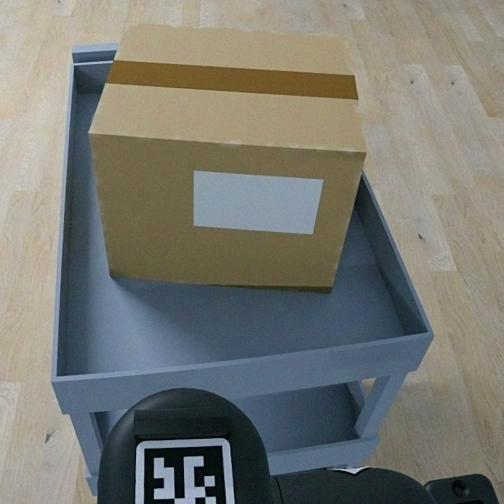

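move:
  blocking: false
  cameras: []
  r2: {"joints": {"arm_m": 0.2}, "pace": "slow", "contact_limits": {"arm_m": 0.2}}

wait:
  seconds: 4
  cameras: ["r2_head_camera", "r2_wrist_camera"]

Scene clock: 4008.17 s.
move: r2 moving
r1.base_odometry: x=-1.863 y=-1.093 heading=+1.497
r1.turned_by_wheels: +0.000
r1.turned_by_imu: +0.000
r1.base_tilt: forward=-1.6 right=+1.2
r1.lidar_m: 0.56 0.59 1.33 1.43 4.61 2.79 1.52 1.29 1.28 1.36 1.14 1.14
r1.base_status: not commanded
r1.joint_positions: lift_m=+0.660 arm_m=+0.200 wrist_yaw_rad=+0.843 wrist_pitch_rad=+0.002 wrist_roll_rad=+0.000 gripper_m=-0.029
r1.joint_status: not commanded
r1.measured_speeds: translate_m=+0.000 strafe_m=+0.000 rotate_rad=+0.000 lift_m=+0.000 arm_m=+0.000 wrist_yaw_rad=+0.000 wrist_pitch_rad=+0.000 wrist_roll_rad=+0.000
r1.motor_effort: lift_m=+23(23) arm_m=-5(5) wheel_0=+10(11) wheel_1=+0(0) wheel_2=+9(9)
r1.servo_current: wrist_yaw_rad=46(65) wrist_pitch_rad=39(46) wrist_roll_rad=39(59) gripper_m=72(78)
r1.contact_limits: translate_m 0.7
r1.hand_pose: x=+0.6281 y=+0.1572 z=+0.8372 quat_wxyz=(+0.912, +0.000, +0.001, +0.409) (m; r1's base frame)
r1.wrist_depth_mm: - - 244 243 243 242 242 / - - 244 244 243 243 243 / - - 244 244 244 244 243 / - 1366 245 245 244 244 243 / - - 246 245 246 245 245 / - 1255 246 182 245 245 245 / - 144 247 179 246 246 245
r2.base_odometry: x=-3.325 y=-1.340 heading=+0.294
r2.turned_by_wheels: +0.000
r2.turned_by_imu: +0.000
r2.base_tilt: forward=-0.7 right=+0.1
r2.lidar_m: 0.38 0.44 1.35 0.88 0.93 1.33 0.89 0.98 1.40 1.88 1.99 0.43
r2.base_status: not commanded
r2.joint_positions: lift_m=+1.050 arm_m=+0.012 wrist_yaw_rad=+0.000 wrist_pitch_rad=+1.566 wrist_roll_rad=+1.566 gripper_m=+0.070
r2.joint_status: arm_m moving
r2.measured_speeds: translate_m=+0.000 strafe_m=+0.000 rotate_rad=+0.000 lift_m=+0.000 arm_m=+0.049 wrist_yaw_rad=+0.000 wrist_pitch_rad=+0.000 wrist_roll_rad=+0.000
r2.motor_effort: lift_m=+20(21) arm_m=+10(12) wheel_0=-1(1) wheel_1=+2(3) wheel_2=+0(0)
r2.servo_current: wrist_yaw_rad=33(59) wrist_pitch_rad=39(46) wrist_roll_rad=46(59) gripper_m=46(59)
r2.contact_limits: arm_m 0.2; strafe_m 0.4
r2.hand_pose: x=+0.1846 y=-0.0874 z=+0.9396 quat_wxyz=(+0.502, +0.500, +0.500, -0.498) (m; r2's base frame)
r2.wrist_depth_mm: 1205 1182 1160 1182 1182 1160 1160 / 394 1182 1182 1182 1205 1160 1160 / - - 1182 1182 1160 1182 1138 / - - 1182 1182 960 1160 1160 / - - 1205 976 960 1160 1182 / - - 191 1182 190 1182 1182 / - 141 1182 112 1182 1182 1160
pictures: none
No camera images: "cameras" was empty.

Scene clock: 4010.97 s.
earlier move: r2 done
r1.base_odometry: x=-1.863 y=-1.093 heading=+1.497
r1.turned_by_wheels: +0.000
r1.turned_by_imu: +0.000
r1.base_tilt: forward=-1.6 right=+1.2
r1.lidar_m: 0.57 0.60 1.34 1.44 4.64 2.79 1.53 1.30 1.27 1.37 1.13 1.13
r1.base_status: not commanded
r1.joint_positions: lift_m=+0.660 arm_m=+0.200 wrist_yaw_rad=+0.843 wrist_pitch_rad=+0.002 wrist_roll_rad=+0.000 gripper_m=-0.029
r1.joint_status: not commanded
r1.measured_speeds: translate_m=+0.000 strafe_m=+0.000 rotate_rad=+0.000 lift_m=+0.000 arm_m=+0.000 wrist_yaw_rad=+0.000 wrist_pitch_rad=+0.000 wrist_roll_rad=+0.000
r1.motor_effort: lift_m=+23(23) arm_m=-5(5) wheel_0=+11(11) wheel_1=+0(0) wheel_2=+9(9)
r1.servo_current: wrist_yaw_rad=65(72) wrist_pitch_rad=46(52) wrist_roll_rad=59(72) gripper_m=72(85)
r1.contact_limits: translate_m 0.7
r1.hand_pose: x=+0.6281 y=+0.1572 z=+0.8372 quat_wxyz=(+0.912, +0.000, +0.001, +0.409) (m; r1's base frame)
r1.wrist_depth_mm: - - 243 243 243 242 242 / - - 243 244 243 243 242 / - - 244 244 245 244 244 / - 1336 246 244 244 244 244 / - - 246 246 245 245 245 / - 1255 246 182 245 246 245 / - 144 247 179 246 246 246
r2.base_odometry: x=-3.325 y=-1.340 heading=+0.294
r2.turned_by_wheels: +0.000
r2.turned_by_imu: +0.000
r2.base_tilt: forward=-0.6 right=+0.1
r2.lidar_m: 0.39 0.44 1.33 0.87 0.90 1.37 0.90 0.94 1.39 1.88 2.01 0.45
r2.base_status: not commanded
r2.joint_positions: lift_m=+1.050 arm_m=+0.200 wrist_yaw_rad=+0.000 wrist_pitch_rad=+1.566 wrist_roll_rad=+1.566 gripper_m=+0.070
r2.joint_status: all done
r2.measured_speeds: translate_m=+0.000 strafe_m=+0.000 rotate_rad=+0.000 lift_m=+0.000 arm_m=+0.000 wrist_yaw_rad=+0.000 wrist_pitch_rad=+0.000 wrist_roll_rad=+0.000
r2.motor_effort: lift_m=+21(21) arm_m=+8(12) wheel_0=-1(1) wheel_1=+2(3) wheel_2=+0(0)
r2.servo_current: wrist_yaw_rad=52(59) wrist_pitch_rad=39(52) wrist_roll_rad=39(59) gripper_m=52(59)
r2.contact_limits: arm_m 0.2; strafe_m 0.4
r2.hand_pose: x=+0.3719 y=-0.0874 z=+0.9396 quat_wxyz=(+0.502, +0.500, +0.500, -0.498) (m; r2's base frame)
r2.wrist_depth_mm: 336 345 1182 1182 1160 1160 1160 / 375 375 375 1182 1182 1205 1160 / 296 373 375 1182 1160 1160 1182 / 304 377 377 1229 1008 960 1182 / 312 375 377 1182 976 960 1160 / 325 375 190 1182 190 1160 1160 / 332 379 379 112 1182 1182 1182
wait: 2.80 of 4 s (r2 has come to rest)
pictures: r2_head_camera, r2_wrist_camera
Images, in order (width x height): r2_head_camera 420x560, r2_wrist_camera 616x392.

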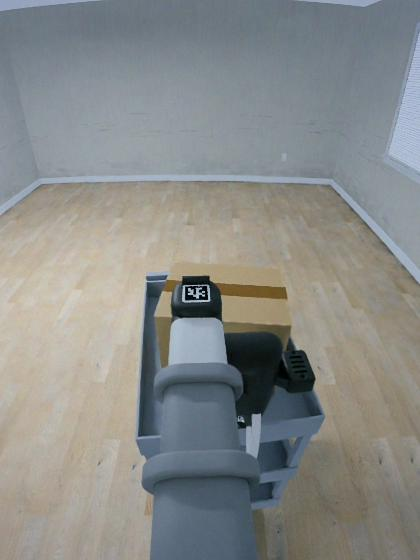

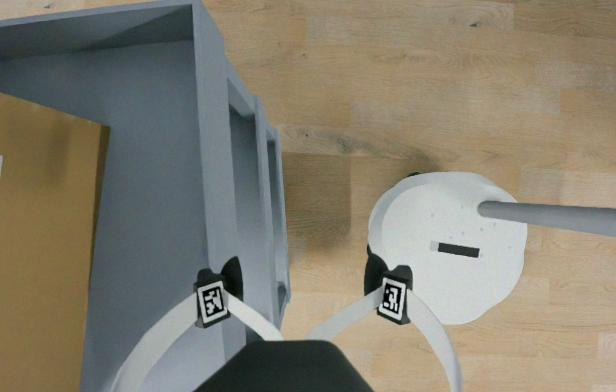

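move:
  blocking: false
  cameras: []
  r2: {"joints": {"arm_m": 0.27, "wrist_roll_rad": 1.45}, "pace": "slow", "contact_limits": {"arm_m": 0.2}}

wait:
  seconds: 2
  cameras: ["r2_wrist_camera"]

Scene clock: 4025.80 s.
move: r2 moving
r1.base_odometry: x=-1.863 y=-1.093 heading=+1.497
r1.turned_by_wheels: +0.000
r1.turned_by_imu: +0.000
r1.base_tilt: forward=-1.6 right=+1.2
r1.lidar_m: 0.56 0.61 1.32 1.45 4.62 2.82 1.55 1.28 1.30 1.34 1.15 1.14
r1.base_status: not commanded
r1.joint_positions: lift_m=+0.660 arm_m=+0.200 wrist_yaw_rad=+0.843 wrist_pitch_rad=+0.002 wrist_roll_rad=+0.000 gripper_m=-0.029
r1.joint_status: not commanded
r1.measured_speeds: translate_m=+0.000 strafe_m=+0.000 rotate_rad=+0.000 lift_m=+0.000 arm_m=+0.000 wrist_yaw_rad=+0.000 wrist_pitch_rad=+0.000 wrist_roll_rad=+0.000
r1.motor_effort: lift_m=+23(23) arm_m=-5(5) wheel_0=+11(11) wheel_1=+0(0) wheel_2=+9(9)
r1.servo_current: wrist_yaw_rad=52(72) wrist_pitch_rad=52(52) wrist_roll_rad=65(65) gripper_m=78(78)
r1.contact_limits: translate_m 0.7
r1.hand_pose: x=+0.6281 y=+0.1572 z=+0.8372 quat_wxyz=(+0.912, +0.000, +0.001, +0.409) (m; r1's base frame)
r1.wrist_depth_mm: - - 243 243 243 243 242 / - - 245 243 243 242 243 / - - 244 244 244 243 243 / - 1336 245 244 244 244 244 / - - 245 245 245 245 245 / - 1255 246 182 245 245 245 / - 144 247 179 246 246 246
r2.base_odometry: x=-3.325 y=-1.340 heading=+0.294
r2.turned_by_wheels: +0.000
r2.turned_by_imu: +0.000
r2.base_tilt: forward=-0.6 right=+0.1
r2.lidar_m: 0.40 0.41 1.32 0.88 0.91 1.33 0.90 0.98 1.41 1.84 2.00 0.45
r2.base_status: not commanded
r2.joint_positions: lift_m=+1.050 arm_m=+0.212 wrist_yaw_rad=+0.000 wrist_pitch_rad=+1.566 wrist_roll_rad=+1.452 gripper_m=+0.070
r2.joint_status: arm_m moving; wrist_roll_rad moving
r2.measured_speeds: translate_m=+0.000 strafe_m=+0.000 rotate_rad=+0.000 lift_m=+0.000 arm_m=+0.049 wrist_yaw_rad=+0.000 wrist_pitch_rad=+0.000 wrist_roll_rad=-0.003
r2.motor_effort: lift_m=+21(21) arm_m=+7(9) wheel_0=-1(1) wheel_1=+2(3) wheel_2=+0(0)
r2.servo_current: wrist_yaw_rad=46(59) wrist_pitch_rad=39(46) wrist_roll_rad=33(72) gripper_m=46(52)
r2.contact_limits: arm_m 0.2; strafe_m 0.4
r2.hand_pose: x=+0.3846 y=-0.0874 z=+0.9396 quat_wxyz=(+0.530, +0.471, +0.528, -0.469) (m; r2's base frame)
r2.wrist_depth_mm: 375 375 373 1182 1160 1138 1182 / 263 377 375 1182 1160 1160 1182 / 268 377 375 1182 1182 1182 1160 / 286 377 375 1205 1160 1182 1182 / 301 377 377 1182 960 946 1160 / 324 377 193 1182 190 960 1160 / 340 379 377 112 1182 1205 1205
pictures: none
No camera images: "cameras" was empty.

Scene clock: 4027.27 s.
earlier move: r2 done
r1.base_odometry: x=-1.863 y=-1.093 heading=+1.497
r1.turned_by_wheels: +0.000
r1.turned_by_imu: +0.000
r1.base_tilt: forward=-1.6 right=+1.3
r1.lidar_m: 0.58 0.60 1.30 1.45 4.62 2.76 1.52 1.27 1.29 1.38 1.13 1.15
r1.base_status: not commanded
r1.joint_positions: lift_m=+0.660 arm_m=+0.200 wrist_yaw_rad=+0.843 wrist_pitch_rad=+0.002 wrist_roll_rad=+0.000 gripper_m=-0.029
r1.joint_status: not commanded
r1.measured_speeds: translate_m=+0.000 strafe_m=+0.000 rotate_rad=+0.000 lift_m=+0.000 arm_m=+0.000 wrist_yaw_rad=+0.000 wrist_pitch_rad=+0.000 wrist_roll_rad=+0.000
r1.motor_effort: lift_m=+23(23) arm_m=-5(5) wheel_0=+11(11) wheel_1=+0(1) wheel_2=+9(9)
r1.servo_current: wrist_yaw_rad=46(72) wrist_pitch_rad=39(52) wrist_roll_rad=52(65) gripper_m=72(78)
r1.contact_limits: translate_m 0.7
r1.hand_pose: x=+0.6281 y=+0.1572 z=+0.8372 quat_wxyz=(+0.912, +0.000, +0.001, +0.409) (m; r1's base frame)
r1.wrist_depth_mm: - - 244 243 243 243 242 / - - 244 244 244 243 243 / - - 245 244 244 244 243 / - 1308 246 245 244 244 244 / - - 246 245 245 245 244 / - 1229 246 182 246 245 245 / - 144 247 179 246 246 246
r2.base_odometry: x=-3.325 y=-1.340 heading=+0.294
r2.turned_by_wheels: +0.000
r2.turned_by_imu: +0.000
r2.base_tilt: forward=-0.7 right=+0.1
r2.lidar_m: 0.40 0.45 1.31 0.88 0.92 1.35 0.89 0.96 1.40 1.89 1.98 0.44
r2.base_status: not commanded
r2.joint_positions: lift_m=+1.050 arm_m=+0.270 wrist_yaw_rad=+0.000 wrist_pitch_rad=+1.566 wrist_roll_rad=+1.452 gripper_m=+0.070
r2.joint_status: all done
r2.measured_speeds: translate_m=+0.000 strafe_m=+0.000 rotate_rad=+0.000 lift_m=+0.000 arm_m=+0.000 wrist_yaw_rad=+0.000 wrist_pitch_rad=+0.000 wrist_roll_rad=+0.000
r2.motor_effort: lift_m=+21(21) arm_m=+8(13) wheel_0=-1(1) wheel_1=+3(3) wheel_2=+0(1)
r2.servo_current: wrist_yaw_rad=46(59) wrist_pitch_rad=39(52) wrist_roll_rad=59(72) gripper_m=52(59)
r2.contact_limits: arm_m 0.2; strafe_m 0.4
r2.hand_pose: x=+0.4419 y=-0.0874 z=+0.9396 quat_wxyz=(+0.530, +0.470, +0.528, -0.468) (m; r2's base frame)
r2.wrist_depth_mm: 173 364 364 373 1160 1160 1182 / 186 262 375 375 1182 1160 1182 / 191 273 375 375 1160 1138 1182 / 200 301 375 377 1182 960 1182 / 211 324 375 1182 960 960 1138 / 229 342 192 1182 190 960 1182 / 238 307 377 112 1160 1182 1160
wait: 1.47 of 2 s (r2 has come to rest)
pictures: r2_wrist_camera
Images, in order (width x height): r2_wrist_camera 616x392.

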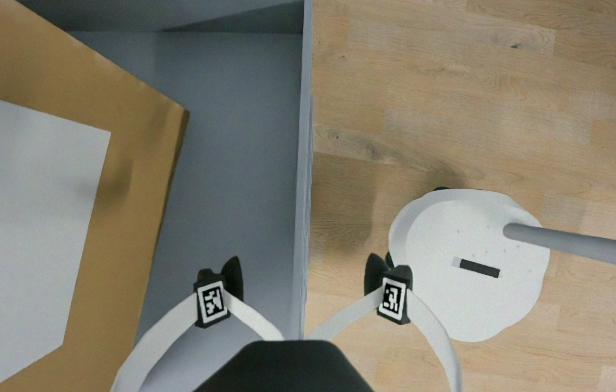

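move:
  blocking: false
  cameras: []
  r2: {"joints": {"lift_m": 0.97}, "pace": "slow", "contact_limits": {"lift_m": 0.2}}

wait:
  seconds: 2
  cameras: ["r2_wrist_camera", "r2_head_camera"]

Scene clock: 4036.77 s.
move: r2 moving
r1.base_odometry: x=-1.863 y=-1.093 heading=+1.497
r1.turned_by_wheels: +0.000
r1.turned_by_imu: +0.000
r1.base_tilt: forward=-1.6 right=+1.3
r1.lidar_m: 0.59 0.62 1.33 1.42 4.63 2.79 1.55 1.28 1.30 1.34 1.14 1.14
r1.base_status: not commanded
r1.joint_positions: lift_m=+0.660 arm_m=+0.200 wrist_yaw_rad=+0.843 wrist_pitch_rad=+0.002 wrist_roll_rad=+0.000 gripper_m=-0.029
r1.joint_status: not commanded
r1.measured_speeds: translate_m=+0.000 strafe_m=+0.000 rotate_rad=+0.000 lift_m=+0.000 arm_m=+0.000 wrist_yaw_rad=+0.000 wrist_pitch_rad=+0.000 wrist_roll_rad=+0.000
r1.motor_effort: lift_m=+23(23) arm_m=-5(5) wheel_0=+11(11) wheel_1=+0(0) wheel_2=+9(9)
r1.servo_current: wrist_yaw_rad=52(59) wrist_pitch_rad=46(52) wrist_roll_rad=39(59) gripper_m=72(72)
r1.contact_limits: translate_m 0.7
r1.hand_pose: x=+0.6281 y=+0.1572 z=+0.8372 quat_wxyz=(+0.912, +0.000, +0.001, +0.409) (m; r1's base frame)
r1.wrist_depth_mm: - - 243 243 243 243 241 / - - 244 243 244 243 243 / - 1397 244 243 243 244 243 / - 1336 245 244 245 245 244 / - - 246 245 244 246 245 / - 1281 246 182 245 245 245 / - 144 247 179 246 245 245
r2.base_odometry: x=-3.325 y=-1.340 heading=+0.294
r2.turned_by_wheels: +0.000
r2.turned_by_imu: +0.000
r2.base_tilt: forward=-0.6 right=+0.1
r2.lidar_m: 0.34 0.42 1.33 0.88 0.91 1.35 0.89 0.97 1.42 1.87 1.99 0.44
r2.base_status: not commanded
r2.joint_positions: lift_m=+1.025 arm_m=+0.270 wrist_yaw_rad=+0.000 wrist_pitch_rad=+1.566 wrist_roll_rad=+1.452 gripper_m=+0.070
r2.joint_status: lift_m moving
r2.measured_speeds: translate_m=+0.000 strafe_m=+0.000 rotate_rad=+0.000 lift_m=-0.097 arm_m=+0.000 wrist_yaw_rad=+0.000 wrist_pitch_rad=+0.000 wrist_roll_rad=+0.000
r2.motor_effort: lift_m=+13(21) arm_m=+8(8) wheel_0=-1(1) wheel_1=+2(3) wheel_2=+0(0)
r2.servo_current: wrist_yaw_rad=46(59) wrist_pitch_rad=39(46) wrist_roll_rad=46(59) gripper_m=52(52)
r2.contact_limits: arm_m 0.2; lift_m 0.2; strafe_m 0.4
r2.hand_pose: x=+0.4419 y=-0.0874 z=+0.9148 quat_wxyz=(+0.530, +0.470, +0.528, -0.468) (m; r2's base frame)
r2.wrist_depth_mm: 173 351 351 349 1138 1138 1138 / 186 260 349 353 1138 1138 1160 / 191 272 351 349 1138 1138 1138 / 200 298 351 351 1160 946 1160 / 212 325 353 1160 946 946 1138 / 228 340 195 1160 190 946 1182 / 243 306 353 112 1160 1160 1138
pictures: none
No camera images: "cameras" was empty.

Scene clock: 4037.80 s.
earlier move: r2 done
r1.base_odometry: x=-1.863 y=-1.093 heading=+1.497
r1.turned_by_wheels: +0.000
r1.turned_by_imu: +0.000
r1.base_tilt: forward=-1.6 right=+1.3
r1.lidar_m: 0.58 0.59 1.34 1.47 4.64 2.78 1.50 1.28 1.28 1.38 1.14 1.13
r1.base_status: not commanded
r1.joint_positions: lift_m=+0.660 arm_m=+0.200 wrist_yaw_rad=+0.843 wrist_pitch_rad=+0.002 wrist_roll_rad=+0.000 gripper_m=-0.029
r1.joint_status: not commanded
r1.measured_speeds: translate_m=+0.000 strafe_m=+0.000 rotate_rad=+0.000 lift_m=+0.000 arm_m=+0.000 wrist_yaw_rad=+0.000 wrist_pitch_rad=+0.000 wrist_roll_rad=+0.000
r1.motor_effort: lift_m=+23(23) arm_m=-5(5) wheel_0=+11(11) wheel_1=+0(0) wheel_2=+9(9)
r1.servo_current: wrist_yaw_rad=39(72) wrist_pitch_rad=39(52) wrist_roll_rad=46(59) gripper_m=65(78)
r1.contact_limits: translate_m 0.7
r1.hand_pose: x=+0.6281 y=+0.1572 z=+0.8372 quat_wxyz=(+0.912, +0.000, +0.001, +0.409) (m; r1's base frame)
r1.wrist_depth_mm: - - 244 243 243 242 242 / - - 244 244 244 243 242 / - 1430 244 244 244 243 243 / - 1366 245 245 244 244 243 / - - 245 245 245 244 244 / - 1281 246 182 245 245 245 / - 144 246 179 247 246 245
r2.base_odometry: x=-3.325 y=-1.340 heading=+0.294
r2.turned_by_wheels: +0.000
r2.turned_by_imu: +0.000
r2.base_tilt: forward=-0.7 right=+0.0
r2.lidar_m: 0.41 0.44 1.34 0.88 0.90 1.34 0.90 0.95 1.43 1.89 2.00 0.45
r2.base_status: not commanded
r2.joint_positions: lift_m=+0.970 arm_m=+0.270 wrist_yaw_rad=+0.000 wrist_pitch_rad=+1.566 wrist_roll_rad=+1.452 gripper_m=+0.070
r2.joint_status: all done
r2.measured_speeds: translate_m=+0.000 strafe_m=+0.000 rotate_rad=+0.000 lift_m=+0.000 arm_m=+0.000 wrist_yaw_rad=+0.000 wrist_pitch_rad=+0.000 wrist_roll_rad=+0.000
r2.motor_effort: lift_m=+14(21) arm_m=+7(8) wheel_0=-1(1) wheel_1=+3(3) wheel_2=+0(0)
r2.servo_current: wrist_yaw_rad=46(59) wrist_pitch_rad=46(46) wrist_roll_rad=52(59) gripper_m=52(59)
r2.contact_limits: arm_m 0.2; lift_m 0.2; strafe_m 0.4
r2.hand_pose: x=+0.4419 y=-0.0874 z=+0.8602 quat_wxyz=(+0.530, +0.470, +0.528, -0.468) (m; r2's base frame)
r2.wrist_depth_mm: 173 294 291 293 1078 1098 1078 / 185 262 294 1078 1098 1078 1078 / 189 273 296 1118 1098 1098 1098 / 206 296 294 1118 1098 891 1098 / 207 297 294 296 917 878 878 / 225 297 194 294 190 878 1078 / 241 291 296 112 1098 1098 1098
wait: 1.03 of 2 s (r2 has come to rest)
pictures: r2_head_camera, r2_wrist_camera
Images, in order (width x height): r2_head_camera 420x560, r2_wrist_camera 616x392.

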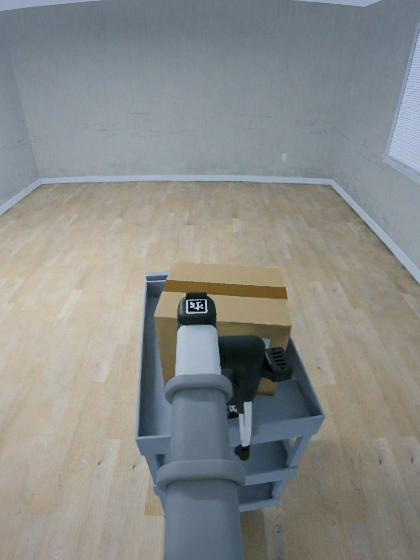

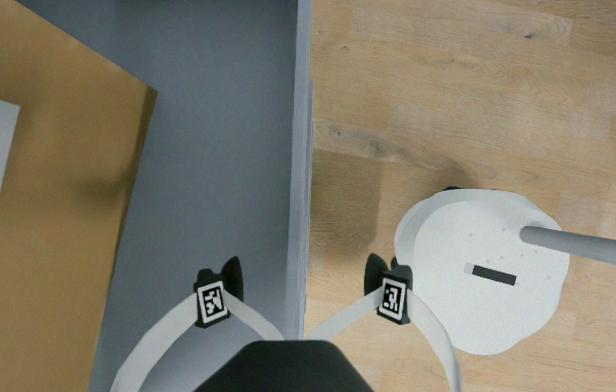

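move:
  blocking: false
  cameras: ["r2_wrist_camera","r2_head_camera","r2_head_right_camera","r2_head_left_camera"]

Scene clock: 4058.53 s.
r1.base_odometry: x=-1.863 y=-1.093 heading=+1.497
r1.turned_by_wheels: +0.000
r1.turned_by_imu: +0.000
r1.base_tilt: forward=-1.6 right=+1.3
r1.lidar_m: 0.59 0.59 1.34 1.46 4.64 2.80 1.51 1.29 1.25 1.37 1.12 1.14
r1.base_status: not commanded
r1.joint_positions: lift_m=+0.660 arm_m=+0.200 wrist_yaw_rad=+0.843 wrist_pitch_rad=+0.002 wrist_roll_rad=+0.000 gripper_m=-0.029
r1.joint_status: not commanded
r1.measured_speeds: translate_m=+0.000 strafe_m=+0.000 rotate_rad=+0.000 lift_m=+0.000 arm_m=+0.000 wrist_yaw_rad=+0.000 wrist_pitch_rad=+0.000 wrist_roll_rad=+0.000
r1.motor_effort: lift_m=+23(23) arm_m=-5(5) wheel_0=+11(11) wheel_1=+0(0) wheel_2=+9(9)
r1.servo_current: wrist_yaw_rad=52(72) wrist_pitch_rad=39(52) wrist_roll_rad=65(59) gripper_m=72(78)
r1.contact_limits: translate_m 0.7
r1.hand_pose: x=+0.6281 y=+0.1572 z=+0.8372 quat_wxyz=(+0.912, +0.000, +0.001, +0.409) (m; r1's base frame)
r1.wrist_depth_mm: - - 243 243 242 242 242 / - - 244 244 244 242 243 / - 1430 244 244 243 243 243 / - 1336 245 245 244 244 243 / - - 245 245 245 245 245 / - 1229 245 182 245 246 246 / - 144 246 178 246 245 245
r2.base_odometry: x=-3.325 y=-1.340 heading=+0.294
r2.turned_by_wheels: +0.000
r2.turned_by_imu: +0.000
r2.base_tilt: forward=-0.6 right=+0.1
r2.lidar_m: 0.40 0.42 1.33 0.87 0.93 1.35 0.91 0.96 1.39 1.89 2.00 0.45
r2.base_status: not commanded
r2.joint_positions: lift_m=+0.970 arm_m=+0.270 wrist_yaw_rad=+0.000 wrist_pitch_rad=+1.566 wrist_roll_rad=+1.452 gripper_m=+0.070
r2.joint_status: all done
r2.measured_speeds: translate_m=+0.000 strafe_m=+0.000 rotate_rad=+0.000 lift_m=+0.000 arm_m=+0.000 wrist_yaw_rad=+0.000 wrist_pitch_rad=+0.000 wrist_roll_rad=+0.000
r2.motor_effort: lift_m=+14(21) arm_m=+8(8) wheel_0=-1(1) wheel_1=+2(3) wheel_2=+0(0)
r2.servo_current: wrist_yaw_rad=59(59) wrist_pitch_rad=46(46) wrist_roll_rad=59(59) gripper_m=52(59)
r2.contact_limits: arm_m 0.2; lift_m 0.2; strafe_m 0.4
r2.hand_pose: x=+0.4419 y=-0.0874 z=+0.8602 quat_wxyz=(+0.530, +0.470, +0.528, -0.468) (m; r2's base frame)
r2.wrist_depth_mm: 173 293 293 294 1098 1098 1098 / 185 260 293 1098 1098 1098 1078 / 189 274 294 1098 1098 1078 1078 / 206 296 294 1098 1098 878 1098 / 207 297 294 294 917 878 891 / 226 297 193 296 190 878 1078 / 242 291 298 112 1098 1098 1078
pictures: r2_head_camera, r2_head_left_camera, r2_head_right_camera, r2_wrist_camera
Images, in order (width x height): r2_head_camera 420x560, r2_head_left_camera 420x672, r2_head_right_camera 420x672, r2_wrist_camera 616x392.

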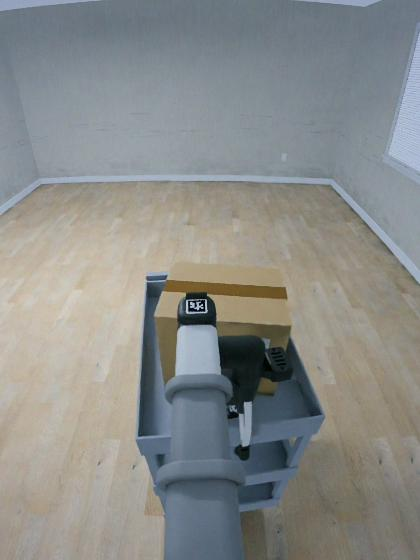

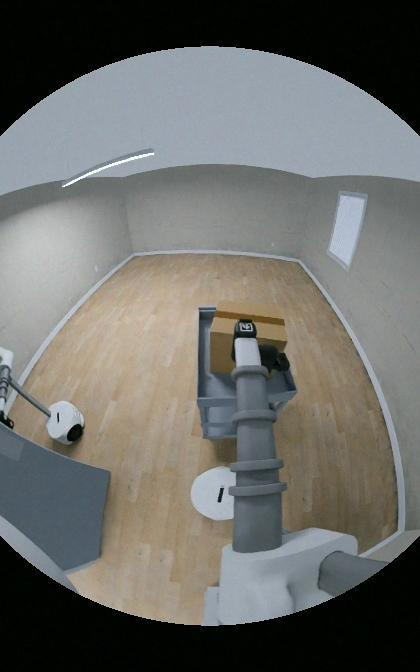

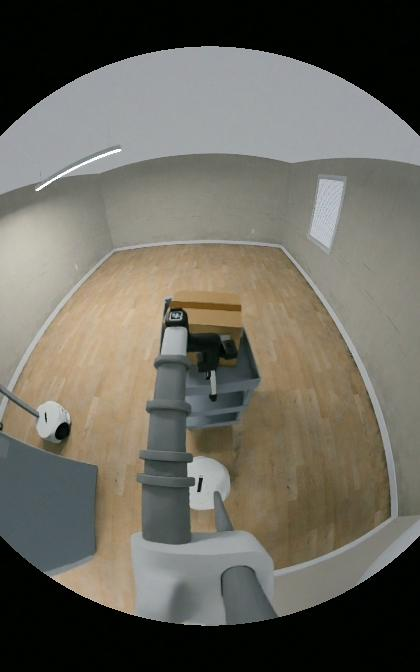

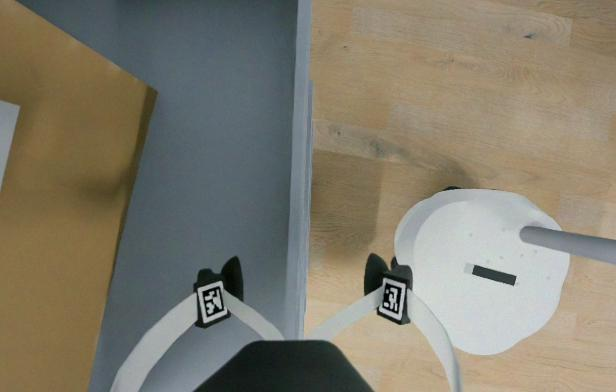

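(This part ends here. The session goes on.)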